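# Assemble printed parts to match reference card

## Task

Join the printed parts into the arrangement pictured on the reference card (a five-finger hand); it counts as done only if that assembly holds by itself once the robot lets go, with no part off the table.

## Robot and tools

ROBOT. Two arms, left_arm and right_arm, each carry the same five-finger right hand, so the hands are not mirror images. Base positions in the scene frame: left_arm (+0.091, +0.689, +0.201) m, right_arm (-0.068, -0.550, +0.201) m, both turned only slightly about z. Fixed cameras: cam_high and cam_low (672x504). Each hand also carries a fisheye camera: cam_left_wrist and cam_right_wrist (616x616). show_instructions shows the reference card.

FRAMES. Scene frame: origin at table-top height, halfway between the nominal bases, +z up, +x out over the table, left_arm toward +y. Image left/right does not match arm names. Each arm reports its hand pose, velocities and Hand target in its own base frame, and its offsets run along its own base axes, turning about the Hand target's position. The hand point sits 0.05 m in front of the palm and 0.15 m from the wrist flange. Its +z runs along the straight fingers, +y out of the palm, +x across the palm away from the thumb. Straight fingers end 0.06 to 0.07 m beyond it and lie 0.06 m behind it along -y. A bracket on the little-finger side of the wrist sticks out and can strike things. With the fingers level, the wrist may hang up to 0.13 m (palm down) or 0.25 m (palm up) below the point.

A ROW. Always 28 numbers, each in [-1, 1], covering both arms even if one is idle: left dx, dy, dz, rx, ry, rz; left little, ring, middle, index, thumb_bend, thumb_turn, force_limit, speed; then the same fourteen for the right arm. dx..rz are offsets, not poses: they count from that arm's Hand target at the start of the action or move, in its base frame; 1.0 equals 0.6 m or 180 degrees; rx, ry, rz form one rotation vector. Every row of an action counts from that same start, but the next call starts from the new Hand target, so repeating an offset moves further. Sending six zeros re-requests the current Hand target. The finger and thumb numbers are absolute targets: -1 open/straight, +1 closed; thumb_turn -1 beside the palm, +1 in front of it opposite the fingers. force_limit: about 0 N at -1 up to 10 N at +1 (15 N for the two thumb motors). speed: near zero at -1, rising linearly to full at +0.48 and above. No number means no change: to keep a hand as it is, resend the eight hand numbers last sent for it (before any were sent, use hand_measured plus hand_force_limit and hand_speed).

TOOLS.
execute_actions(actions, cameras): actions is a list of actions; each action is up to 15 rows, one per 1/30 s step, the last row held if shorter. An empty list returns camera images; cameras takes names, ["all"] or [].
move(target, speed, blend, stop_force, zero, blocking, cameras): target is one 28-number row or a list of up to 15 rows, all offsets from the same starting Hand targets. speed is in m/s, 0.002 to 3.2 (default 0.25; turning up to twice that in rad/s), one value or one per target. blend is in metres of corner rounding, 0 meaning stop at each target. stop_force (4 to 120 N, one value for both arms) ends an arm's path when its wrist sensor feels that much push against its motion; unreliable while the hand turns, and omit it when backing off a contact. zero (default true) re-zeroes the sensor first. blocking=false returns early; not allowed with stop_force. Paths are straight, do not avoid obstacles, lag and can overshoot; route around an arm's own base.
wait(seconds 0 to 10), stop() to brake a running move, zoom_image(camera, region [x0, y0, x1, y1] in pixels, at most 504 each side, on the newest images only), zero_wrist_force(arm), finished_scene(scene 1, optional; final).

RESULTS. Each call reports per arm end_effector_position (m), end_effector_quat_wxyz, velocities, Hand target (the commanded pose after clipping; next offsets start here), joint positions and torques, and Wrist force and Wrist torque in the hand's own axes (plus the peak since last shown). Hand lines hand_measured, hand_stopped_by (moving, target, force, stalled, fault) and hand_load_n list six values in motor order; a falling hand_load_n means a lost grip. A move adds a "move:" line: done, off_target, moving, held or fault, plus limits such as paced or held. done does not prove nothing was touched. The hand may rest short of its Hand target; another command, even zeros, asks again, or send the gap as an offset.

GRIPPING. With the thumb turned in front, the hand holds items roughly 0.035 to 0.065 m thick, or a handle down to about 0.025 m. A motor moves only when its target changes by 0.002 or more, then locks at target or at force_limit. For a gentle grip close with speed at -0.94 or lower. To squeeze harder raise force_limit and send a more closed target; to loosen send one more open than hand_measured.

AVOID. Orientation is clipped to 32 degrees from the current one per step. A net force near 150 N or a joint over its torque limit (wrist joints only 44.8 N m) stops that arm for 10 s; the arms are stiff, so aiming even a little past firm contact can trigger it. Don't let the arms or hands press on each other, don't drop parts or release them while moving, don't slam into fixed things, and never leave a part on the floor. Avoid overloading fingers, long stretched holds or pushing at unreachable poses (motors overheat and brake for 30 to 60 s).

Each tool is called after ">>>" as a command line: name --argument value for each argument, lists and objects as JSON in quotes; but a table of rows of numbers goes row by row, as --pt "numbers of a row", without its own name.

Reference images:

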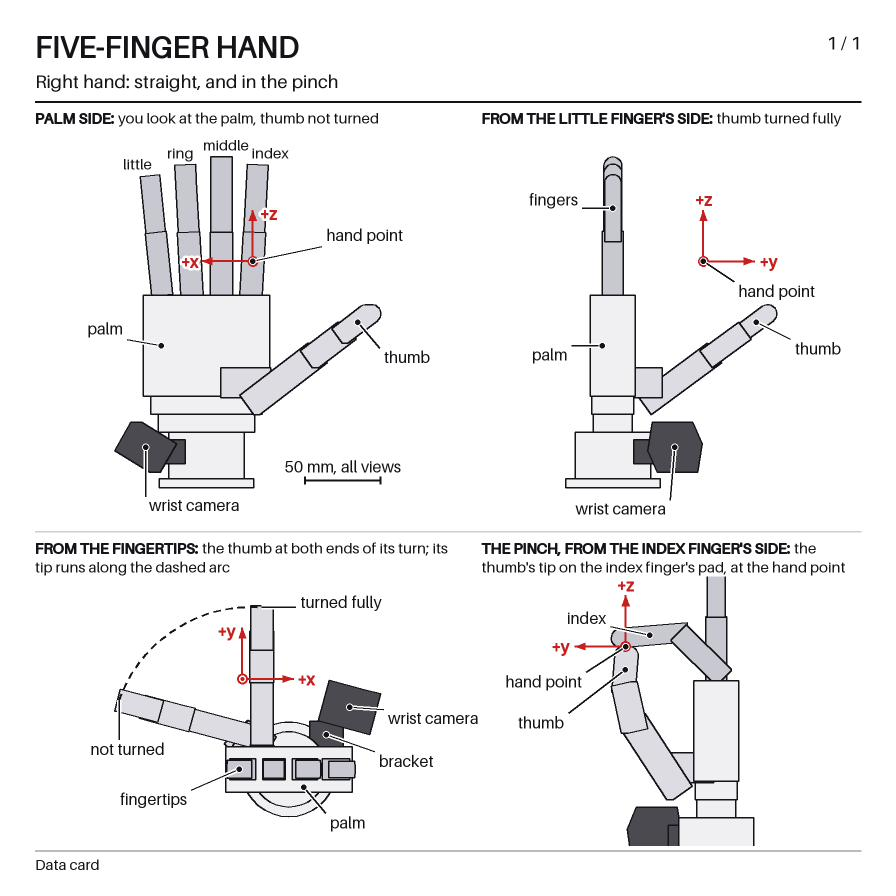

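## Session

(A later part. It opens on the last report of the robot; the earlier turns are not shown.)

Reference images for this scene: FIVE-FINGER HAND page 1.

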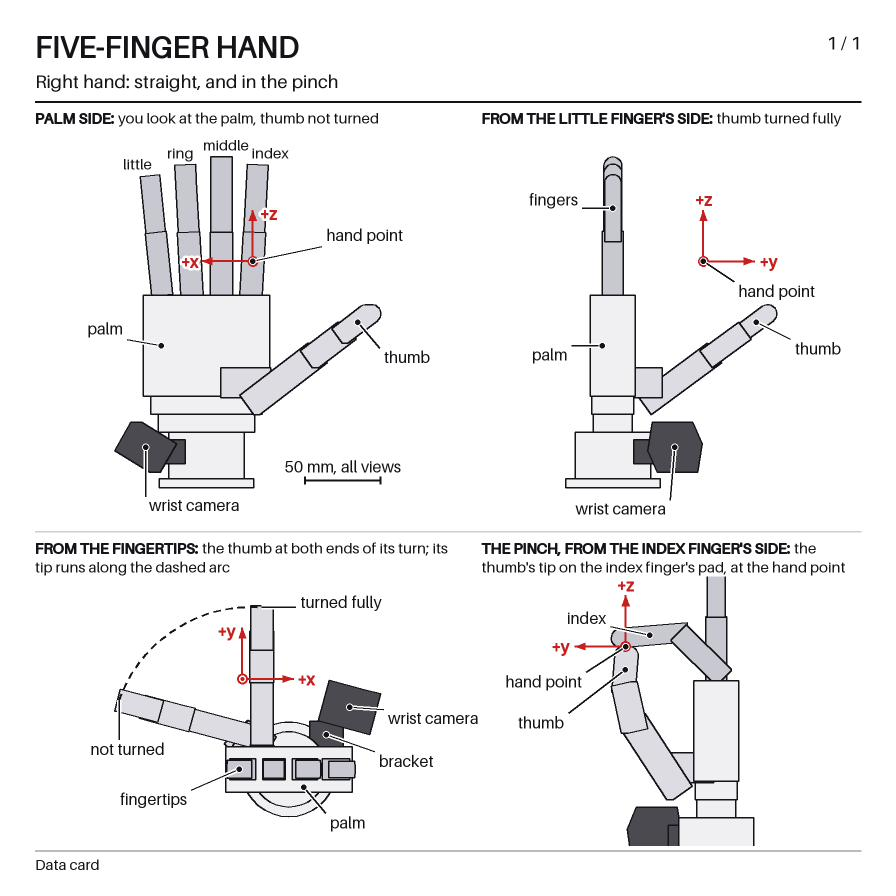

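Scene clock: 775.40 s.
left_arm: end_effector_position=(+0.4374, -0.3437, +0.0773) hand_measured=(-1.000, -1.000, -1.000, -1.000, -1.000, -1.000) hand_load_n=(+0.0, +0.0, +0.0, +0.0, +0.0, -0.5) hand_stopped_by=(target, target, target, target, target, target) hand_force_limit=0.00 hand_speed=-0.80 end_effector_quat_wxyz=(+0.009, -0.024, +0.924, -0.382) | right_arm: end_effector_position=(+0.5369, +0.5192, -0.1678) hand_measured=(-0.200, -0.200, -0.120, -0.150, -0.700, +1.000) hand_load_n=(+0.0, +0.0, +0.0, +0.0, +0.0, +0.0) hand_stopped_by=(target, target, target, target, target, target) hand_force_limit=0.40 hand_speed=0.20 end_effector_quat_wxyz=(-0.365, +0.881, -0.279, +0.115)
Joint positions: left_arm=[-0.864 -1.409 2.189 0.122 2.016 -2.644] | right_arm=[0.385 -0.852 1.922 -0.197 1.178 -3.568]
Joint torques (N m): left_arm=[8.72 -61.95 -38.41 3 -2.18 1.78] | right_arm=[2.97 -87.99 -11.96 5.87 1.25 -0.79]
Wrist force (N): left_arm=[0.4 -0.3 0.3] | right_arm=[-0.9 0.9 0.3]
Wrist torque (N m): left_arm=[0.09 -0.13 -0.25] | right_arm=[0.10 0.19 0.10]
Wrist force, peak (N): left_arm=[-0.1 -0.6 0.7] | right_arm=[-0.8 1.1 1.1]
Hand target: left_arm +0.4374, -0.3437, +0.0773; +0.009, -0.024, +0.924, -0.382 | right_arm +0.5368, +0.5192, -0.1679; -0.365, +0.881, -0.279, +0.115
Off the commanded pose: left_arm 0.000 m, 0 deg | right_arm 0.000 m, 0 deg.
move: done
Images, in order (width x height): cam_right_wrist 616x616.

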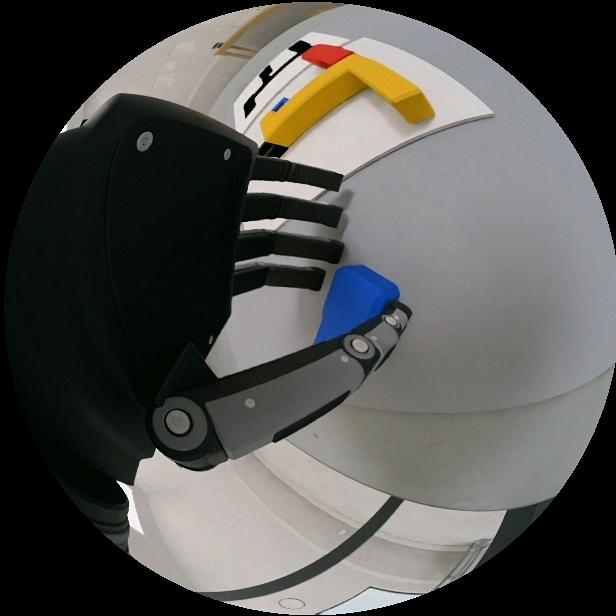

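>>> move --target '[0,0,0,0,0,0,-1,-1,-1,-1,-1,-1,0,-0.8,-0.0138,0.0093,0,0,0,0,-0.2,-0.2,-0.12,-0.15,-0.7,1,0.4,0.2]' --speed 0.04

>>> move --target '[0,0,0,0,0,0,-1,-1,-1,-1,-1,-1,0,-0.8,0,0,0,0,0,0,-0.2,-0.2,0.45,0.45,-0.7,1,0.4,-0.9]'

>>> move --target '[0,0,0,0,0,0,-1,-1,-1,-1,-1,-1,0,-0.8,0,0,0.16,0,0,0,-0.2,-0.2,0.45,0.45,-0.7,1,0.4,-0.9]' --speed 0.1 --cameras '["cam_right_wrist","cam_low"]'

>>> zoom_image --camera "cam_right_wrist" --region '[230, 200, 430, 400]'

>>> zoom_image --camera "cam_low" --region '[260, 190, 400, 290]'

Scene clock: 788.17 s.
left_arm: end_effector_position=(+0.4374, -0.3437, +0.0773) hand_measured=(-1.000, -1.000, -1.000, -1.000, -1.000, -1.000) hand_load_n=(-0.5, +0.0, +0.0, +0.0, +0.0, -0.5) hand_stopped_by=(target, target, target, target, target, target) hand_force_limit=0.00 hand_speed=-0.80 end_effector_quat_wxyz=(+0.009, -0.024, +0.924, -0.382) | right_arm: end_effector_position=(+0.5284, +0.5249, -0.1679) hand_measured=(-0.200, -0.200, -0.120, -0.150, -0.700, +1.000) hand_load_n=(+0.0, +0.0, +0.0, +0.0, +0.0, +0.0) hand_stopped_by=(target, target, target, target, target, target) hand_force_limit=0.40 hand_speed=0.20 end_effector_quat_wxyz=(-0.365, +0.881, -0.279, +0.115)
Joint positions: left_arm=[-0.864 -1.409 2.189 0.122 2.016 -2.644] | right_arm=[0.4 -0.856 1.929 -0.206 1.187 -3.556]
Joint torques (N m): left_arm=[9.04 -60.41 -38.29 3.27 -1.77 1.67] | right_arm=[-12.25 -77.72 -19.4 -0.53 -0.86 -0.12]
Wrist force (N): left_arm=[0.1 -0.6 0.2] | right_arm=[-0.5 0.8 0.6]
Wrist torque (N m): left_arm=[0.04 -0.09 -0.27] | right_arm=[0.09 0.13 -0.14]
Wrist force, peak (N): left_arm=[-0.1 -0.8 0.6] | right_arm=[-0.8 1.1 0.5]
Hand target: left_arm +0.4374, -0.3437, +0.0773; +0.009, -0.024, +0.924, -0.382 | right_arm +0.5286, +0.5248, -0.1679; -0.365, +0.881, -0.279, +0.115
Off the commanded pose: left_arm 0.000 m, 0 deg | right_arm 0.000 m, 0 deg.
move: done

Scene clock: 789.53 s.
left_arm: end_effector_position=(+0.4374, -0.3437, +0.0773) hand_measured=(-1.000, -1.000, -1.000, -1.000, -1.000, -1.000) hand_load_n=(+0.0, +0.0, +0.0, +0.0, +0.0, +0.0) hand_stopped_by=(target, target, target, target, target, target) hand_force_limit=0.00 hand_speed=-0.80 end_effector_quat_wxyz=(+0.009, -0.024, +0.924, -0.382) | right_arm: end_effector_position=(+0.5286, +0.5248, -0.1678) hand_measured=(-0.200, -0.200, +0.092, +0.154, -0.702, +1.000) hand_load_n=(+0.0, +0.0, +2.5, +8.0, +11.0, -0.5) hand_stopped_by=(target, target, force, force, target, target) hand_force_limit=0.40 hand_speed=-0.90 end_effector_quat_wxyz=(-0.365, +0.881, -0.279, +0.115)
Joint positions: left_arm=[-0.864 -1.409 2.189 0.122 2.016 -2.644] | right_arm=[0.399 -0.856 1.929 -0.205 1.187 -3.556]
Joint torques (N m): left_arm=[10.01 -60.22 -37.87 3.21 -1.79 1.67] | right_arm=[-17.41 -54.95 -22.55 4.59 -1.37 -2.9]
Wrist force (N): left_arm=[0.0 -0.4 0.2] | right_arm=[-0.9 -1.3 -0.8]
Wrist torque (N m): left_arm=[0.07 -0.07 -0.28] | right_arm=[0.02 0.16 -0.18]
Wrist force, peak (N): left_arm=[-0.6 -0.5 0.5] | right_arm=[-1.1 -1.2 -0.7]
Hand target: left_arm +0.4374, -0.3437, +0.0773; +0.009, -0.024, +0.924, -0.382 | right_arm +0.5286, +0.5248, -0.1679; -0.365, +0.881, -0.279, +0.115
Off the commanded pose: left_arm 0.000 m, 0 deg | right_arm 0.000 m, 0 deg.
move: done

Scene clock: 790.80 s.
left_arm: end_effector_position=(+0.4374, -0.3437, +0.0773) hand_measured=(-1.000, -1.000, -1.000, -1.000, -1.000, -1.000) hand_load_n=(+0.0, +0.0, +0.0, +0.0, +0.0, +0.0) hand_stopped_by=(target, target, target, target, target, target) hand_force_limit=0.00 hand_speed=-0.80 end_effector_quat_wxyz=(+0.009, -0.024, +0.924, -0.382) | right_arm: end_effector_position=(+0.5286, +0.5248, -0.0717) hand_measured=(-0.200, -0.200, +0.092, +0.154, -0.702, +1.000) hand_load_n=(+0.0, +0.0, +2.5, +8.0, +11.0, -0.5) hand_stopped_by=(target, target, force, force, target, target) hand_force_limit=0.40 hand_speed=-0.90 end_effector_quat_wxyz=(-0.365, +0.881, -0.279, +0.115) end_effector_velocity=(+0.001, +0.000, -0.002) end_effector_angular_velocity=(+0.001, -0.002, +0.000)
Joint positions: left_arm=[-0.864 -1.409 2.189 0.122 2.016 -2.644] | right_arm=[0.399 -0.997 1.926 -0.062 1.187 -3.556]
Joint velocities: left_arm=[within noise] | right_arm=[0 0.003 0 -0.006 -0.001 0]
Joint torques (N m): left_arm=[10.11 -59.65 -38.15 3.18 -2.22 1.48] | right_arm=[2.46 -52.64 -17.43 -3.06 0.28 -0.1]
Wrist force (N): left_arm=[0.1 -0.4 0.3] | right_arm=[-0.4 0.5 0.9]
Wrist torque (N m): left_arm=[0.06 -0.10 -0.26] | right_arm=[0.02 0.10 -0.16]
Wrist force, peak (N): left_arm=[0.1 -0.8 0.3] | right_arm=[-0.4 1.6 1.6]
Hand target: left_arm +0.4374, -0.3437, +0.0773; +0.009, -0.024, +0.924, -0.382 | right_arm +0.5286, +0.5248, -0.0719; -0.365, +0.881, -0.279, +0.115
Off the commanded pose: left_arm 0.000 m, 0 deg | right_arm 0.000 m, 0 deg.
move: done
Images, in order (width x height): cam_low 672x504, cam_right_wrist 616x616.

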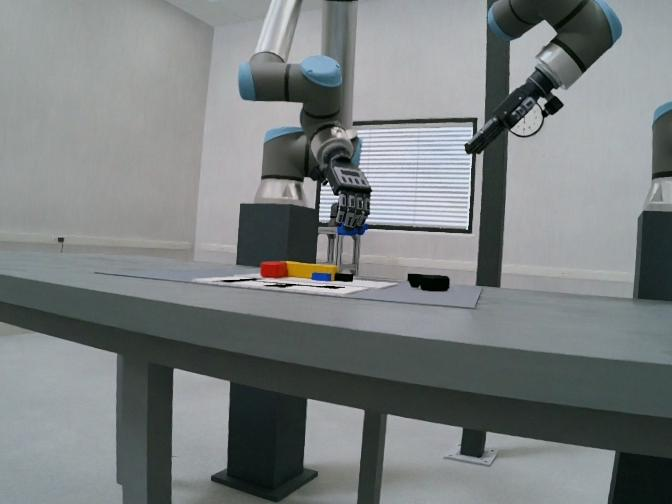

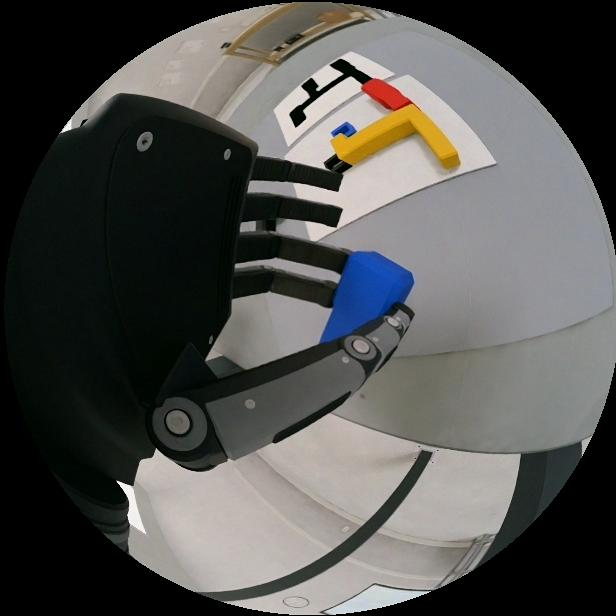

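Scaled by 2.520 from the camera's 616x616 image, which has a finer 880x880 frame.

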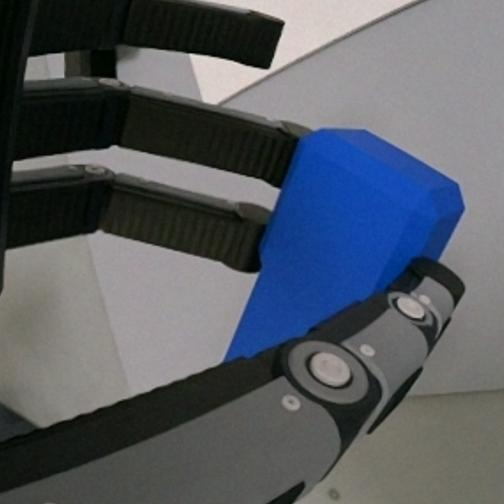

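Scaled by 3.600 from the camera's 672x504 image, which has a finer 960x720 frame.

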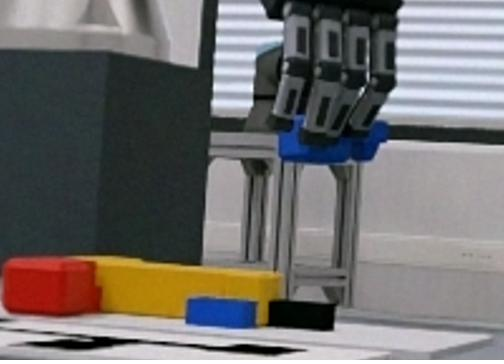

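>>> move --pt "0 0 0 0 0 0 -1 -1 -1 -1 -1 -1 0 -0.8 0.3692 0.0865 0.04 0 0 0.2572 -0.2 -0.2 0.45 0.45 -0.7 1 0.4 -0.9" --pt "0 -0.4 -0.2 0 0 0 -1 -1 -1 -1 -1 -1 0 -0.8 0.3692 0.0865 -0.09 0 0 0.2572 -0.2 -0.2 0.45 0.45 -0.7 1 0.4 -0.9" --speed 0.2 --cameras '["cam_left_wrist","cam_low","cam_right_wrist"]'

>>> zoom_image --camera "cam_left_wrist" --region '[290, 315, 350, 375]'

>>> zoom_image --camera "cam_low" --region '[260, 220, 400, 290]'

Scene clock: 812.83 s.
left_arm: end_effector_position=(+0.4374, -0.5837, -0.0428) hand_measured=(-1.000, -1.000, -1.000, -1.000, -1.000, -1.000) hand_load_n=(+0.0, +0.0, +0.0, +0.0, +0.0, +0.0) hand_stopped_by=(target, target, target, target, target, target) hand_force_limit=0.00 hand_speed=-0.80 end_effector_quat_wxyz=(+0.009, -0.024, +0.924, -0.382) | right_arm: end_effector_position=(+0.7501, +0.5767, -0.1260) hand_measured=(-0.200, -0.200, +0.092, +0.154, -0.702, +1.000) hand_load_n=(+0.0, +0.0, +3.0, +8.0, +11.0, -0.5) hand_stopped_by=(target, target, force, force, target, target) hand_force_limit=0.40 hand_speed=-0.90 end_effector_quat_wxyz=(-0.381, +0.920, +0.089, -0.038)
Joint positions: left_arm=[-1.131 -1.063 1.957 -0.069 1.842 -2.861] | right_arm=[0.307 -0.445 1.051 0.853 0.792 -4.553]
Joint torques (N m): left_arm=[1.21 -72.38 -24.11 2.86 2.03 1.9] | right_arm=[13.86 -120.95 -29.09 7.99 0.81 1.15]
Wrist force (N): left_arm=[-0.1 -0.2 0.3] | right_arm=[-0.9 0.7 0.7]
Wrist torque (N m): left_arm=[0.07 -0.03 0.04] | right_arm=[0.09 0.10 0.05]
Wrist force, peak (N): left_arm=[0.4 -0.7 2.1] | right_arm=[-0.7 1.2 1.5]
Hand target: left_arm +0.4374, -0.5837, -0.0427; +0.009, -0.024, +0.924, -0.382 | right_arm +0.7501, +0.5767, -0.1259; -0.381, +0.920, +0.089, -0.038
Off the commanded pose: left_arm 0.000 m, 0 deg | right_arm 0.000 m, 0 deg.
move: done
Images, in order (width x height): cam_low 672x504, cam_left_wrist 616x616, cam_right_wrist 616x616.

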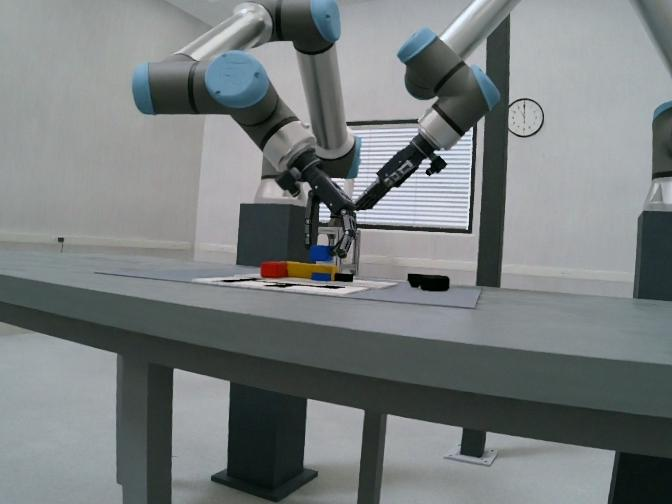

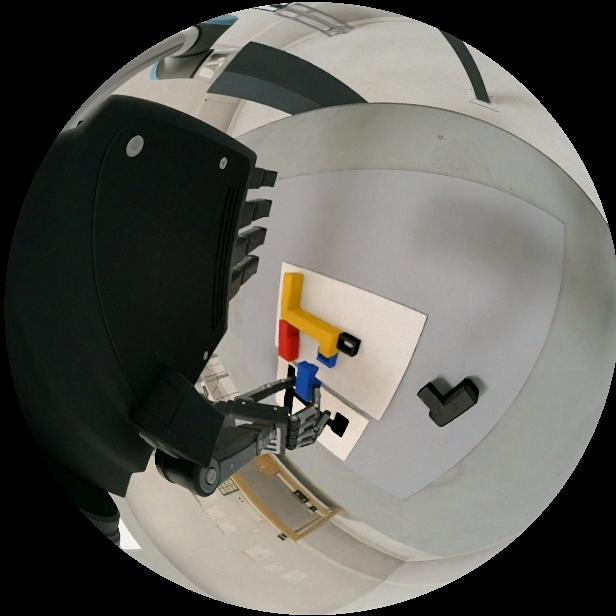

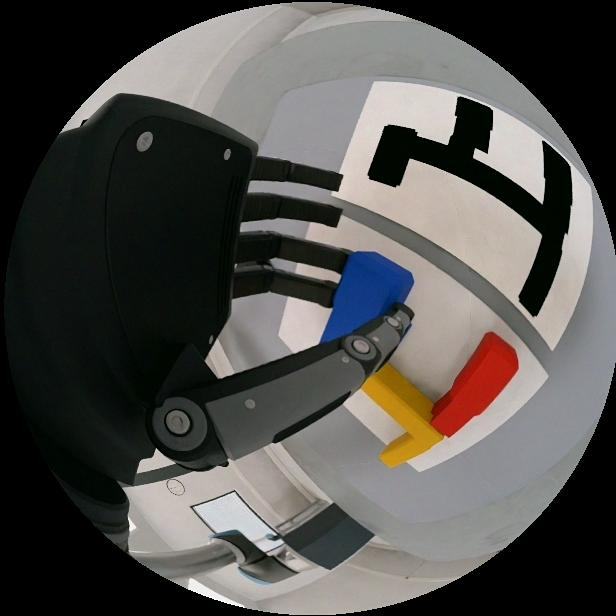

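Scaled by 8.400 from the camera's 616x616 image, which has a finer 880x880 frame.

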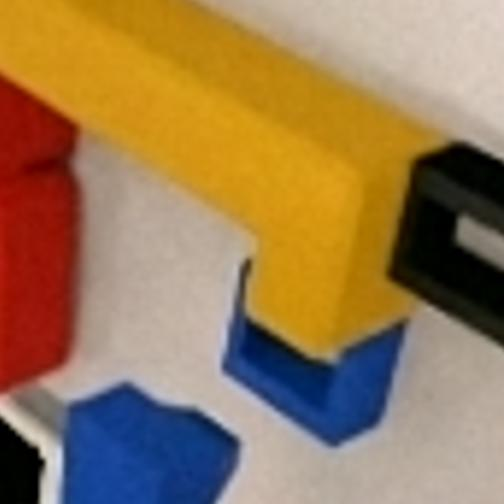

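Scaled by 3.600 from the camera's 672x504 image, which has a finer 960x720 frame.

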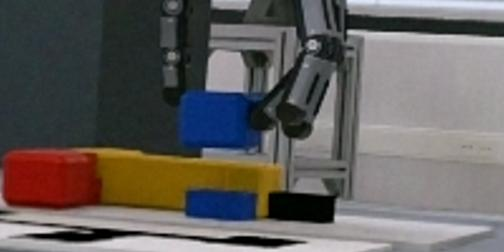

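>>> move --target '[0,0,0,0,0,0,-1,-1,-1,-1,-1,-1,0,-0.8,0,0,-0.033,0,0,0,-0.2,-0.2,0.45,0.45,-0.7,1,0.4,-0.9]' --speed 0.05 --stop_force 5 --cameras '["cam_left_wrist","cam_low"]'

>>> zoom_image --camera "cam_left_wrist" --region '[295, 325, 345, 375]'

>>> zoom_image --camera "cam_low" --region '[260, 220, 400, 290]'

Scene clock: 821.00 s.
left_arm: end_effector_position=(+0.4374, -0.5837, -0.0427) hand_measured=(-1.000, -1.000, -1.000, -1.000, -1.000, -1.000) hand_load_n=(+0.0, +0.0, -0.5, +0.0, +0.0, +0.0) hand_stopped_by=(target, target, target, target, target, target) hand_force_limit=0.00 hand_speed=-0.80 end_effector_quat_wxyz=(+0.009, -0.024, +0.924, -0.382) | right_arm: end_effector_position=(+0.7501, +0.5767, -0.1457) hand_measured=(-0.200, -0.200, +0.092, +0.154, -0.702, +1.000) hand_load_n=(+0.0, +0.0, +2.5, +8.0, +11.0, -1.0) hand_stopped_by=(target, target, force, force, target, target) hand_force_limit=0.40 hand_speed=-0.90 end_effector_quat_wxyz=(-0.381, +0.920, +0.089, -0.038)
Joint positions: left_arm=[-1.131 -1.063 1.957 -0.069 1.842 -2.861] | right_arm=[0.307 -0.424 1.046 0.837 0.792 -4.553]
Joint torques (N m): left_arm=[-1.27 -72.01 -31.52 2.85 1.85 1.98] | right_arm=[12.1 -123.05 -22.99 8.18 -0.88 1.61]
Wrist force (N): left_arm=[0.1 -0.1 -0.1] | right_arm=[-0.5 0.6 1.0]
Wrist torque (N m): left_arm=[0.11 -0.06 0.06] | right_arm=[0.08 0.03 0.08]
Wrist force, peak (N): left_arm=[0.5 -0.5 -0.2] | right_arm=[-0.8 1.4 1.4]
Hand target: left_arm +0.4374, -0.5837, -0.0427; +0.009, -0.024, +0.924, -0.382 | right_arm +0.7501, +0.5767, -0.1457; -0.381, +0.920, +0.089, -0.038
Off the commanded pose: left_arm 0.000 m, 0 deg | right_arm 0.000 m, 0 deg.
move: done
Images, in order (width x height): cam_low 672x504, cam_left_wrist 616x616.

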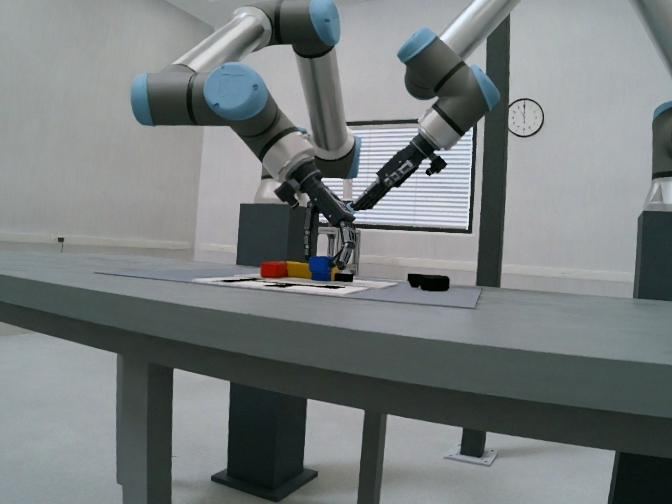

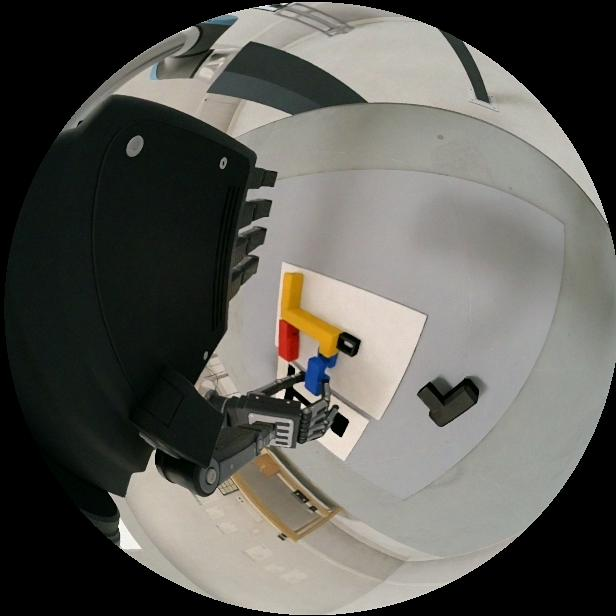

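Scaled by 10.080 from the camera's 616x616 image, which has a finer 880x880 frame.

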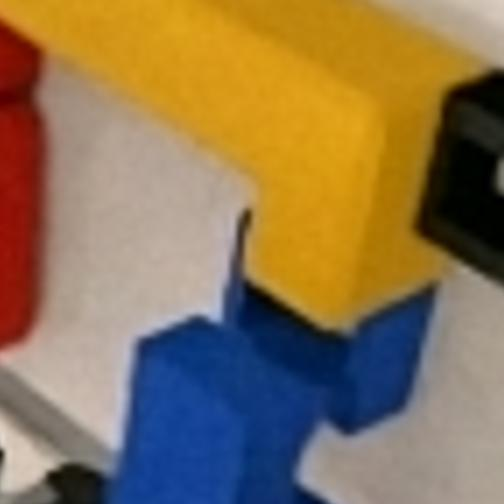

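Scaled by 3.600 from the camera's 672x504 image, which has a finer 960x720 frame.

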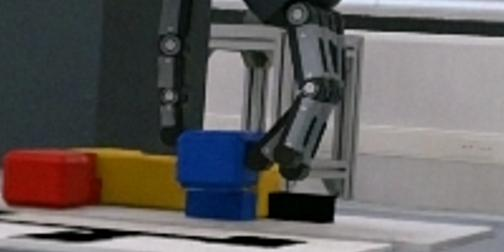

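>>> zoom_image --camera "cam_left_wrist" --region '[306, 340, 342, 376]'

Scaled by 14.000 from the camera's 616x616 image, which has a finer 880x880 frame.

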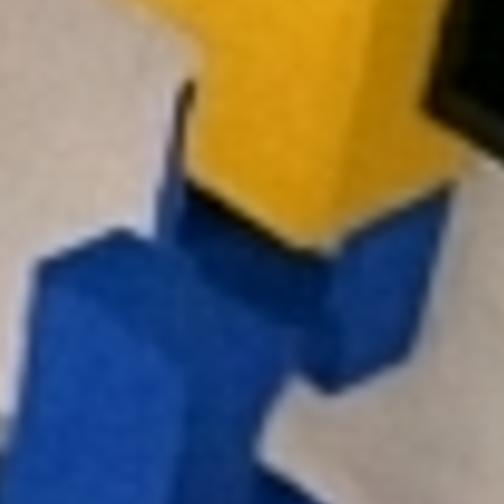

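>>> move --target '[0,0,0,0,0,0,-1,-1,-1,-1,-1,-1,0,-0.8,-0.007,-0.02,0,0,0,0,-0.2,-0.2,0.45,0.45,-0.7,1,0.4,-0.9]' --speed 0.05 --cameras '["cam_left_wrist","cam_low"]'

>>> zoom_image --camera "cam_left_wrist" --region '[300, 340, 336, 376]'

>>> zoom_image --camera "cam_low" --region '[260, 220, 400, 290]'

Scene clock: 869.83 s.
left_arm: end_effector_position=(+0.4374, -0.5837, -0.0427) hand_measured=(-1.000, -1.000, -1.000, -1.000, -1.000, -1.000) hand_load_n=(+0.0, +0.0, +0.0, +0.0, -0.5, +0.0) hand_stopped_by=(target, target, target, target, target, target) hand_force_limit=0.00 hand_speed=-0.80 end_effector_quat_wxyz=(+0.009, -0.024, +0.924, -0.382) | right_arm: end_effector_position=(+0.7460, +0.5645, -0.1456) hand_measured=(-0.200, -0.200, +0.092, +0.154, -0.702, +1.000) hand_load_n=(+0.0, +0.0, +2.5, +8.0, +11.0, -0.5) hand_stopped_by=(target, target, force, force, target, target) hand_force_limit=0.40 hand_speed=-0.90 end_effector_quat_wxyz=(-0.381, +0.920, +0.089, -0.037)
Joint positions: left_arm=[-1.131 -1.063 1.957 -0.069 1.842 -2.861] | right_arm=[0.295 -0.437 1.078 0.83 0.791 -4.569]
Joint torques (N m): left_arm=[-1.56 -66.7 -31.6 2.75 2.03 1.75] | right_arm=[9.78 -90.51 -35.89 1.12 -3.16 1.73]
Wrist force (N): left_arm=[0.2 -0.3 0.1] | right_arm=[-0.6 0.7 0.5]
Wrist torque (N m): left_arm=[0.07 -0.09 0.06] | right_arm=[0.12 0.06 0.06]
Wrist force, peak (N): left_arm=[0.5 -0.3 0.1] | right_arm=[-0.9 1.2 0.8]
Hand target: left_arm +0.4374, -0.5837, -0.0427; +0.009, -0.024, +0.924, -0.382 | right_arm +0.7459, +0.5647, -0.1457; -0.381, +0.920, +0.089, -0.038
Off the commanded pose: left_arm 0.000 m, 0 deg | right_arm 0.000 m, 0 deg.
move: done
Images, in order (width x height): cam_low 672x504, cam_left_wrist 616x616.

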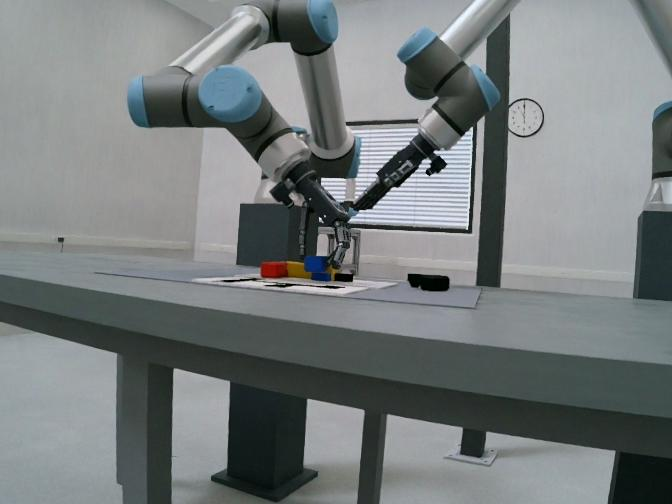

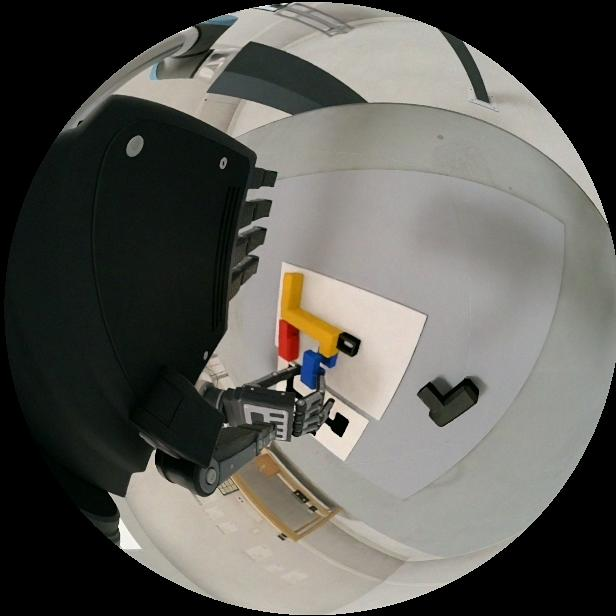

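Scaled by 14.000 from the camera's 616x616 image, which has a finer 880x880 frame.

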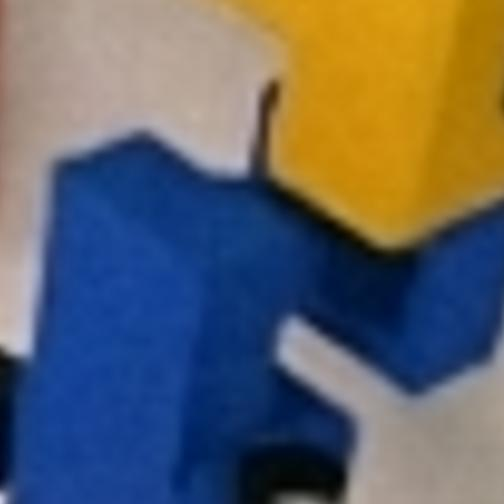

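Scaled by 3.600 from the camera's 672x504 image, which has a finer 960x720 frame.

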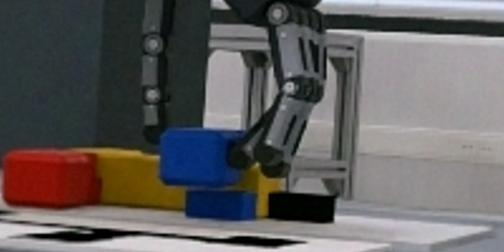

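>>> move --target '[0,0,0,0,0,0,-1,-1,-1,-1,-1,-1,0,-0.8,0,0,-0.03,0,0,0,-0.2,-0.2,0.45,0.45,-0.7,1,0.4,-0.9]' --speed 0.012 --stop_force 4 --cameras '["cam_left_wrist","cam_low"]'

>>> zoom_image --camera "cam_left_wrist" --region '[300, 340, 336, 376]'

>>> zoom_image --camera "cam_low" --region '[260, 220, 400, 290]'

Scene clock: 876.07 s.
left_arm: end_effector_position=(+0.4374, -0.5837, -0.0427) hand_measured=(-1.000, -1.000, -1.000, -1.000, -1.000, -1.000) hand_load_n=(-0.5, +0.0, +0.0, +0.0, +0.0, +0.0) hand_stopped_by=(target, target, target, target, target, target) hand_force_limit=0.00 hand_speed=-0.80 end_effector_quat_wxyz=(+0.009, -0.024, +0.924, -0.382) | right_arm: end_effector_position=(+0.7459, +0.5647, -0.1530) hand_measured=(-0.200, -0.200, +0.092, +0.154, -0.702, +1.000) hand_load_n=(+0.0, +0.0, +2.5, +7.0, +10.5, -1.0) hand_stopped_by=(target, target, force, force, target, target) hand_force_limit=0.40 hand_speed=-0.90 end_effector_quat_wxyz=(-0.381, +0.920, +0.089, -0.038)
Joint positions: left_arm=[-1.131 -1.063 1.957 -0.069 1.842 -2.861] | right_arm=[0.296 -0.428 1.075 0.824 0.791 -4.569]
Joint torques (N m): left_arm=[1.15 -63.23 -32.56 2.86 1.95 1.84] | right_arm=[14.44 -120.25 -22.82 8.05 0.43 2.34]
Wrist force (N): left_arm=[0.1 -0.2 0.0] | right_arm=[0.0 0.9 0.7]
Wrist torque (N m): left_arm=[0.09 -0.06 0.05] | right_arm=[0.15 0.03 0.07]
Wrist force, peak (N): left_arm=[0.5 -0.4 -0.1] | right_arm=[3.2 -2.5 -3.5]
Hand target: left_arm +0.4374, -0.5837, -0.0427; +0.009, -0.024, +0.924, -0.382 | right_arm +0.7459, +0.5647, -0.1530; -0.381, +0.920, +0.089, -0.038 (not the last commanded pose)
Off the commanded pose: left_arm 0.000 m, 0 deg | right_arm 0.011 m, 0 deg.
move: contact (right_arm)
Images, in order (width x height): cam_low 672x504, cam_left_wrist 616x616.

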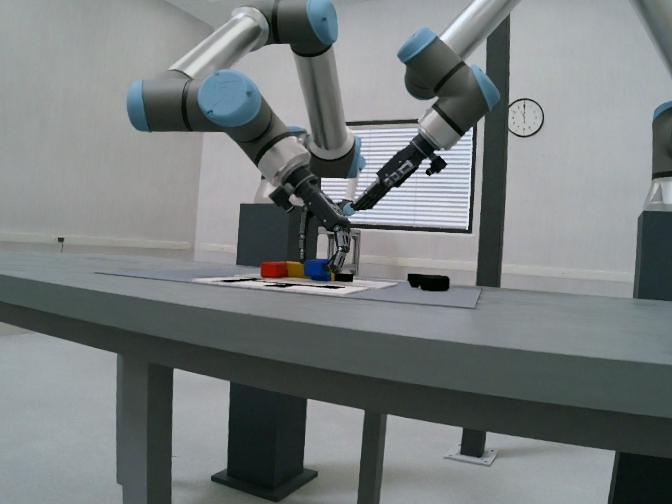

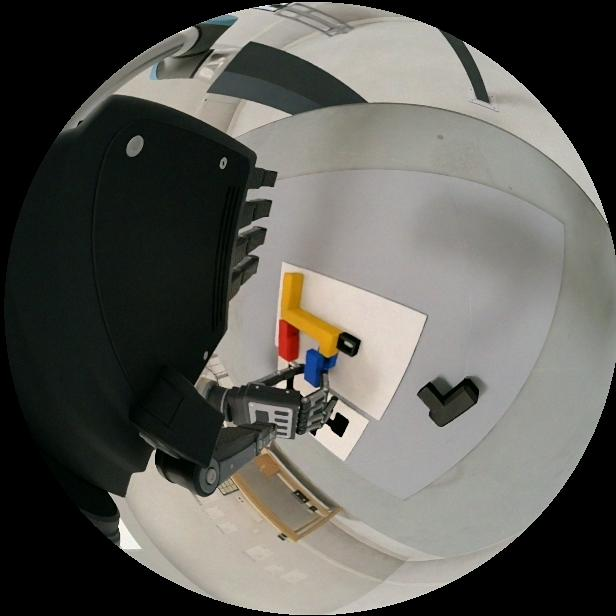

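Scaled by 14.000 from the camera's 616x616 image, which has a finer 880x880 frame.

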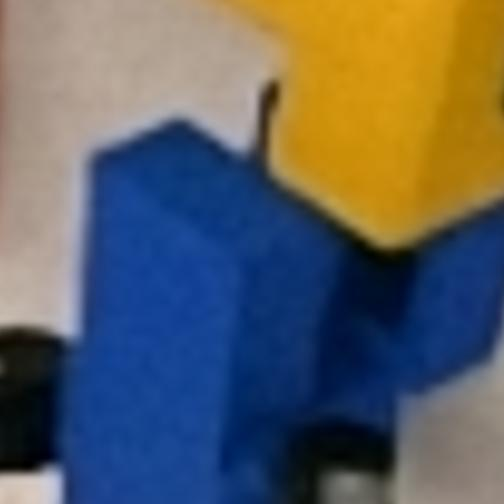

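Scaled by 3.600 from the camera's 672x504 image, which has a finer 960x720 frame.

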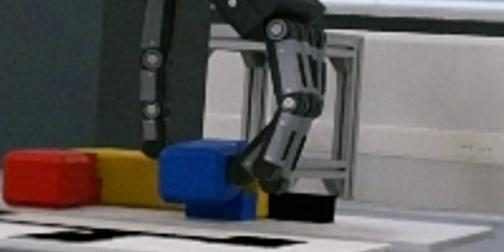

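>>> move --pt "0 0 0 0 0 0 -1 -1 -1 -1 -1 -1 0 -0.8 0 0 0.003 0 0 0 -0.2 -0.2 0.45 0.45 -0.7 1 0.4 -0.9" --pt "0 0 0 0 0 0 -1 -1 -1 -1 -1 -1 0 -0.8 0.004 0.003 0.003 0 0 0 -0.2 -0.2 0.45 0.45 -0.7 1 0.4 -0.9" --pt "0 0 0 0 0 0 -1 -1 -1 -1 -1 -1 0 -0.8 0.004 0.003 -0.02 0 0 0 -0.2 -0.2 0.45 0.45 -0.7 1 0.4 -0.9" --speed 0.012 --stop_force 4 --cameras '["cam_left_wrist","cam_low"]'

>>> zoom_image --camera "cam_left_wrist" --region '[300, 340, 336, 376]'

>>> zoom_image --camera "cam_low" --region '[260, 220, 400, 290]'

Scene clock: 884.60 s.
left_arm: end_effector_position=(+0.4374, -0.5837, -0.0427) hand_measured=(-1.000, -1.000, -1.000, -1.000, -1.000, -1.000) hand_load_n=(+0.0, +0.0, +0.0, +0.0, -0.5, +0.0) hand_stopped_by=(target, target, target, target, target, target) hand_force_limit=0.00 hand_speed=-0.80 end_effector_quat_wxyz=(+0.009, -0.024, +0.924, -0.382) | right_arm: end_effector_position=(+0.7483, +0.5665, -0.1613) hand_measured=(-0.200, -0.200, +0.092, +0.154, -0.702, +1.000) hand_load_n=(+0.0, +0.0, +2.5, +7.5, +11.0, -0.5) hand_stopped_by=(target, target, force, force, target, target) hand_force_limit=0.40 hand_speed=-0.90 end_effector_quat_wxyz=(-0.381, +0.920, +0.089, -0.038)
Joint positions: left_arm=[-1.131 -1.063 1.957 -0.069 1.842 -2.861] | right_arm=[0.297 -0.415 1.063 0.821 0.791 -4.567]
Joint torques (N m): left_arm=[0.34 -64.38 -31.89 2.77 2.17 1.44] | right_arm=[-0.91 -121.44 -22.37 8.31 1 -1.75]
Wrist force (N): left_arm=[0.1 -0.4 -0.1] | right_arm=[-0.7 0.7 0.9]
Wrist torque (N m): left_arm=[0.08 -0.05 0.05] | right_arm=[0.14 0.05 0.07]
Wrist force, peak (N): left_arm=[0.3 -0.4 0.3] | right_arm=[-2.1 -4.6 -1.9]
Hand target: left_arm +0.4374, -0.5837, -0.0427; +0.009, -0.024, +0.924, -0.382 | right_arm +0.7483, +0.5665, -0.1613; -0.381, +0.920, +0.089, -0.038 (not the last commanded pose)
Off the commanded pose: left_arm 0.000 m, 0 deg | right_arm 0.004 m, 0 deg.
move: contact (right_arm); path passed 2 of 3 targets
Images, in order (width x height): cam_low 672x504, cam_left_wrist 616x616.

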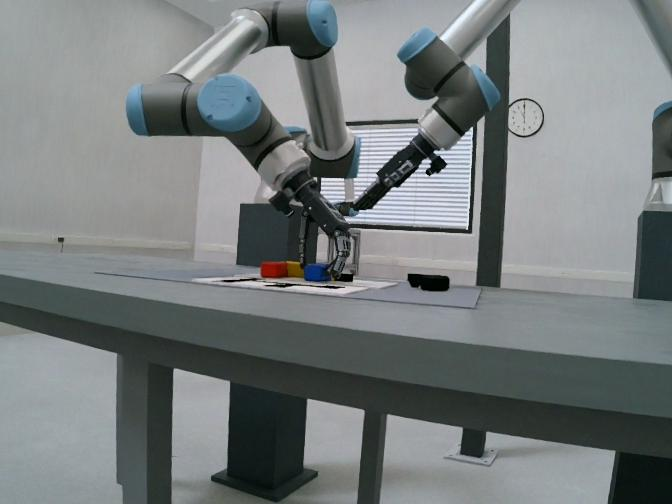

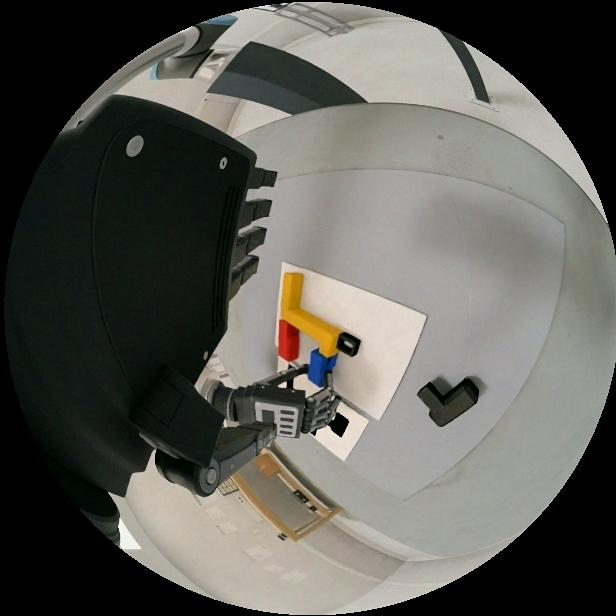

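Scaled by 14.000 from the camera's 616x616 image, which has a finer 880x880 frame.

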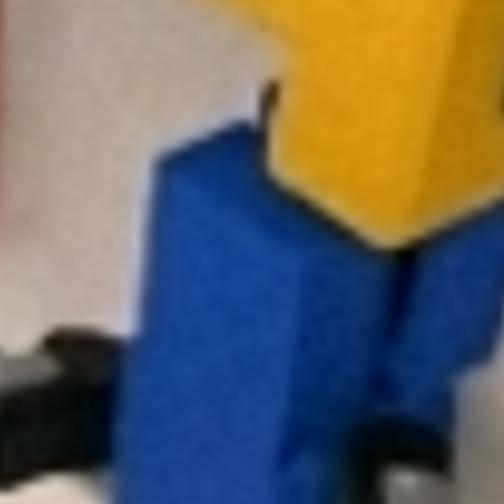

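Scaled by 3.600 from the camera's 672x504 image, which has a finer 960x720 frame.

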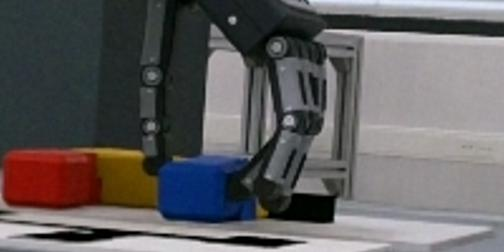

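Same as red (z .0397). Press a bit more.

>>> move --target '[0,0,0,0,0,0,-1,-1,-1,-1,-1,-1,0,-0.8,0,0.001,-0.01,0,0,0,-0.2,-0.2,0.45,0.45,-0.7,1,0.4,-0.9]' --speed 0.01 --stop_force 7

Scene clock: 888.57 s.
left_arm: end_effector_position=(+0.4374, -0.5837, -0.0427) hand_measured=(-1.000, -1.000, -1.000, -1.000, -1.000, -1.000) hand_load_n=(+0.0, +0.0, +0.0, +0.0, +0.0, +0.0) hand_stopped_by=(target, target, target, target, target, target) hand_force_limit=0.00 hand_speed=-0.80 end_effector_quat_wxyz=(+0.009, -0.024, +0.924, -0.382) | right_arm: end_effector_position=(+0.7482, +0.5665, -0.1623) hand_measured=(-0.200, -0.200, +0.092, +0.154, -0.702, +1.000) hand_load_n=(+0.0, +0.0, +2.5, +10.0, +11.0, +0.5) hand_stopped_by=(target, target, force, force, target, target) hand_force_limit=0.40 hand_speed=-0.90 end_effector_quat_wxyz=(-0.381, +0.920, +0.089, -0.038)
Joint positions: left_arm=[-1.131 -1.063 1.957 -0.069 1.842 -2.861] | right_arm=[0.297 -0.413 1.062 0.821 0.791 -4.567]
Joint torques (N m): left_arm=[0.21 -63.12 -32.71 2.67 1.91 1.32] | right_arm=[-11.31 -121.23 -21.66 8.19 1.2 -2.86]
Wrist force (N): left_arm=[0.4 -0.3 -0.1] | right_arm=[-0.4 -1.0 2.3]
Wrist torque (N m): left_arm=[0.09 -0.11 0.07] | right_arm=[0.18 0.08 0.11]
Wrist force, peak (N): left_arm=[0.4 -0.5 0.2] | right_arm=[-2.5 -8.0 -3.8]
Hand target: left_arm +0.4374, -0.5837, -0.0427; +0.009, -0.024, +0.924, -0.382 | right_arm +0.7482, +0.5665, -0.1623; -0.381, +0.920, +0.089, -0.038 (not the last commanded pose)
Off the commanded pose: left_arm 0.000 m, 0 deg | right_arm 0.005 m, 0 deg.
move: contact (right_arm)

>>> move --pt "0 0 0 0 0 0 -1 -1 -1 -1 -1 -1 0 -0.8 -0.001 0.003 0.001 0 0 0 -0.2 -0.2 0.45 0.45 -0.7 1 0.4 -0.9" --pt "0 0 0 0 0 0 -1 -1 -1 -1 -1 -1 0 -0.8 -0.001 0.003 -0.01 0 0 0 -0.2 -0.2 0.45 0.45 -0.7 1 0.4 -0.9" --speed 0.01 --stop_force 8 --cameras '["cam_left_wrist"]'

>>> zoom_image --camera "cam_left_wrist" --region '[270, 315, 340, 385]'

Scene clock: 894.80 s.
left_arm: end_effector_position=(+0.4374, -0.5837, -0.0427) hand_measured=(-1.000, -1.000, -1.000, -1.000, -1.000, -1.000) hand_load_n=(+0.0, +0.0, +0.0, +0.0, +0.0, +0.0) hand_stopped_by=(target, target, target, target, target, target) hand_force_limit=0.00 hand_speed=-0.80 end_effector_quat_wxyz=(+0.009, -0.024, +0.924, -0.382) | right_arm: end_effector_position=(+0.7477, +0.5683, -0.1636) hand_measured=(-0.200, -0.200, +0.092, +0.154, -0.704, +1.000) hand_load_n=(+0.0, +0.5, +3.5, +8.0, +11.5, -0.5) hand_stopped_by=(target, target, force, force, target, target) hand_force_limit=0.40 hand_speed=-0.90 end_effector_quat_wxyz=(-0.381, +0.920, +0.089, -0.038)
Joint positions: left_arm=[-1.131 -1.063 1.957 -0.069 1.842 -2.861] | right_arm=[0.299 -0.412 1.061 0.818 0.791 -4.564]
Joint torques (N m): left_arm=[0.22 -62.21 -32.85 2.89 2.06 1.37] | right_arm=[8.55 -120.62 -22.36 8.1 0.99 -0.13]
Wrist force (N): left_arm=[0.3 -0.1 0.0] | right_arm=[-0.9 1.0 0.9]
Wrist torque (N m): left_arm=[0.10 -0.10 0.07] | right_arm=[0.15 0.08 0.07]
Wrist force, peak (N): left_arm=[0.1 -0.6 0.1] | right_arm=[-2.2 -6.1 -5.3]
Hand target: left_arm +0.4374, -0.5837, -0.0427; +0.009, -0.024, +0.924, -0.382 | right_arm +0.7477, +0.5683, -0.1636; -0.381, +0.920, +0.089, -0.038 (not the last commanded pose)
Off the commanded pose: left_arm 0.000 m, 0 deg | right_arm 0.005 m, 0 deg.
move: contact (right_arm); path passed 1 of 2 targets
Images, in order (width x height): cam_left_wrist 616x616.

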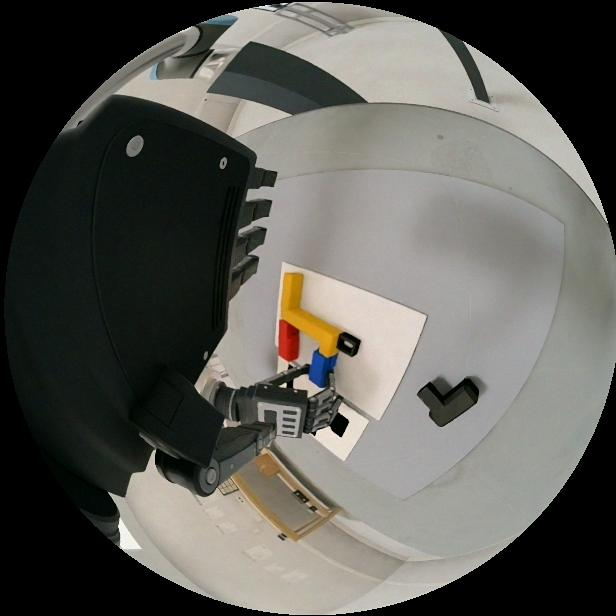

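Scaled by 7.200 from the camera's 616x616 image, which has a finer 880x880 frame.

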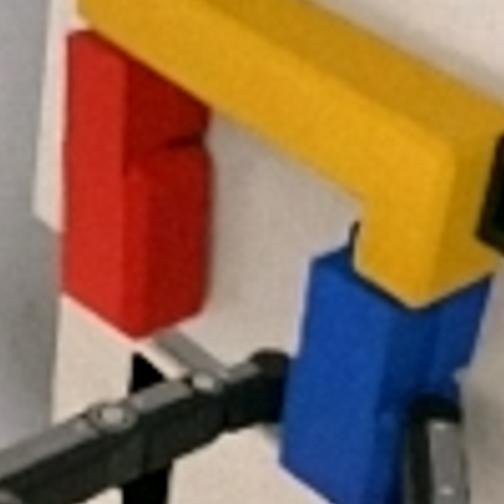

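>>> move --pt "0 0 0 0 0 0 -1 -1 -1 -1 -1 -1 0 -0.8 -0.001 0.003 0.001 0 0 0 -0.2 -0.2 0.45 0.45 -0.7 1 0.4 -0.9" --pt "0 0 0 0 0 0 -1 -1 -1 -1 -1 -1 0 -0.8 -0.001 0.003 -0.01 0 0 0 -0.2 -0.2 0.45 0.45 -0.7 1 0.4 -0.9" --speed 0.01 --stop_force 8

Scene clock: 899.60 s.
left_arm: end_effector_position=(+0.4374, -0.5837, -0.0427) hand_measured=(-1.000, -1.000, -1.000, -1.000, -1.000, -1.000) hand_load_n=(+0.0, +0.0, +0.0, +0.0, +0.0, +0.0) hand_stopped_by=(target, target, target, target, target, target) hand_force_limit=0.00 hand_speed=-0.80 end_effector_quat_wxyz=(+0.009, -0.024, +0.924, -0.382) | right_arm: end_effector_position=(+0.7471, +0.5702, -0.1640) hand_measured=(-0.200, -0.200, +0.092, +0.154, -0.704, +1.000) hand_load_n=(+0.0, +0.0, +3.5, +7.5, +12.0, -0.5) hand_stopped_by=(target, target, force, force, target, target) hand_force_limit=0.40 hand_speed=-0.90 end_effector_quat_wxyz=(-0.381, +0.920, +0.089, -0.038)
Joint positions: left_arm=[-1.131 -1.063 1.957 -0.069 1.842 -2.861] | right_arm=[0.301 -0.411 1.06 0.816 0.791 -4.561]
Joint torques (N m): left_arm=[-0.23 -62.73 -32.18 2.54 2.21 1] | right_arm=[8.32 -121.26 -22.51 8.09 1.01 1.98]
Wrist force (N): left_arm=[0.0 -0.3 -0.1] | right_arm=[-0.6 1.2 0.5]
Wrist torque (N m): left_arm=[0.07 -0.05 0.04] | right_arm=[0.14 0.03 -0.20]
Wrist force, peak (N): left_arm=[0.4 -0.4 0.3] | right_arm=[-1.0 -6.1 -5.7]
Hand target: left_arm +0.4374, -0.5837, -0.0427; +0.009, -0.024, +0.924, -0.382 | right_arm +0.7471, +0.5702, -0.1640; -0.381, +0.920, +0.089, -0.038 (not the last commanded pose)
Off the commanded pose: left_arm 0.000 m, 0 deg | right_arm 0.006 m, 0 deg.
move: contact (right_arm); path passed 1 of 2 targets


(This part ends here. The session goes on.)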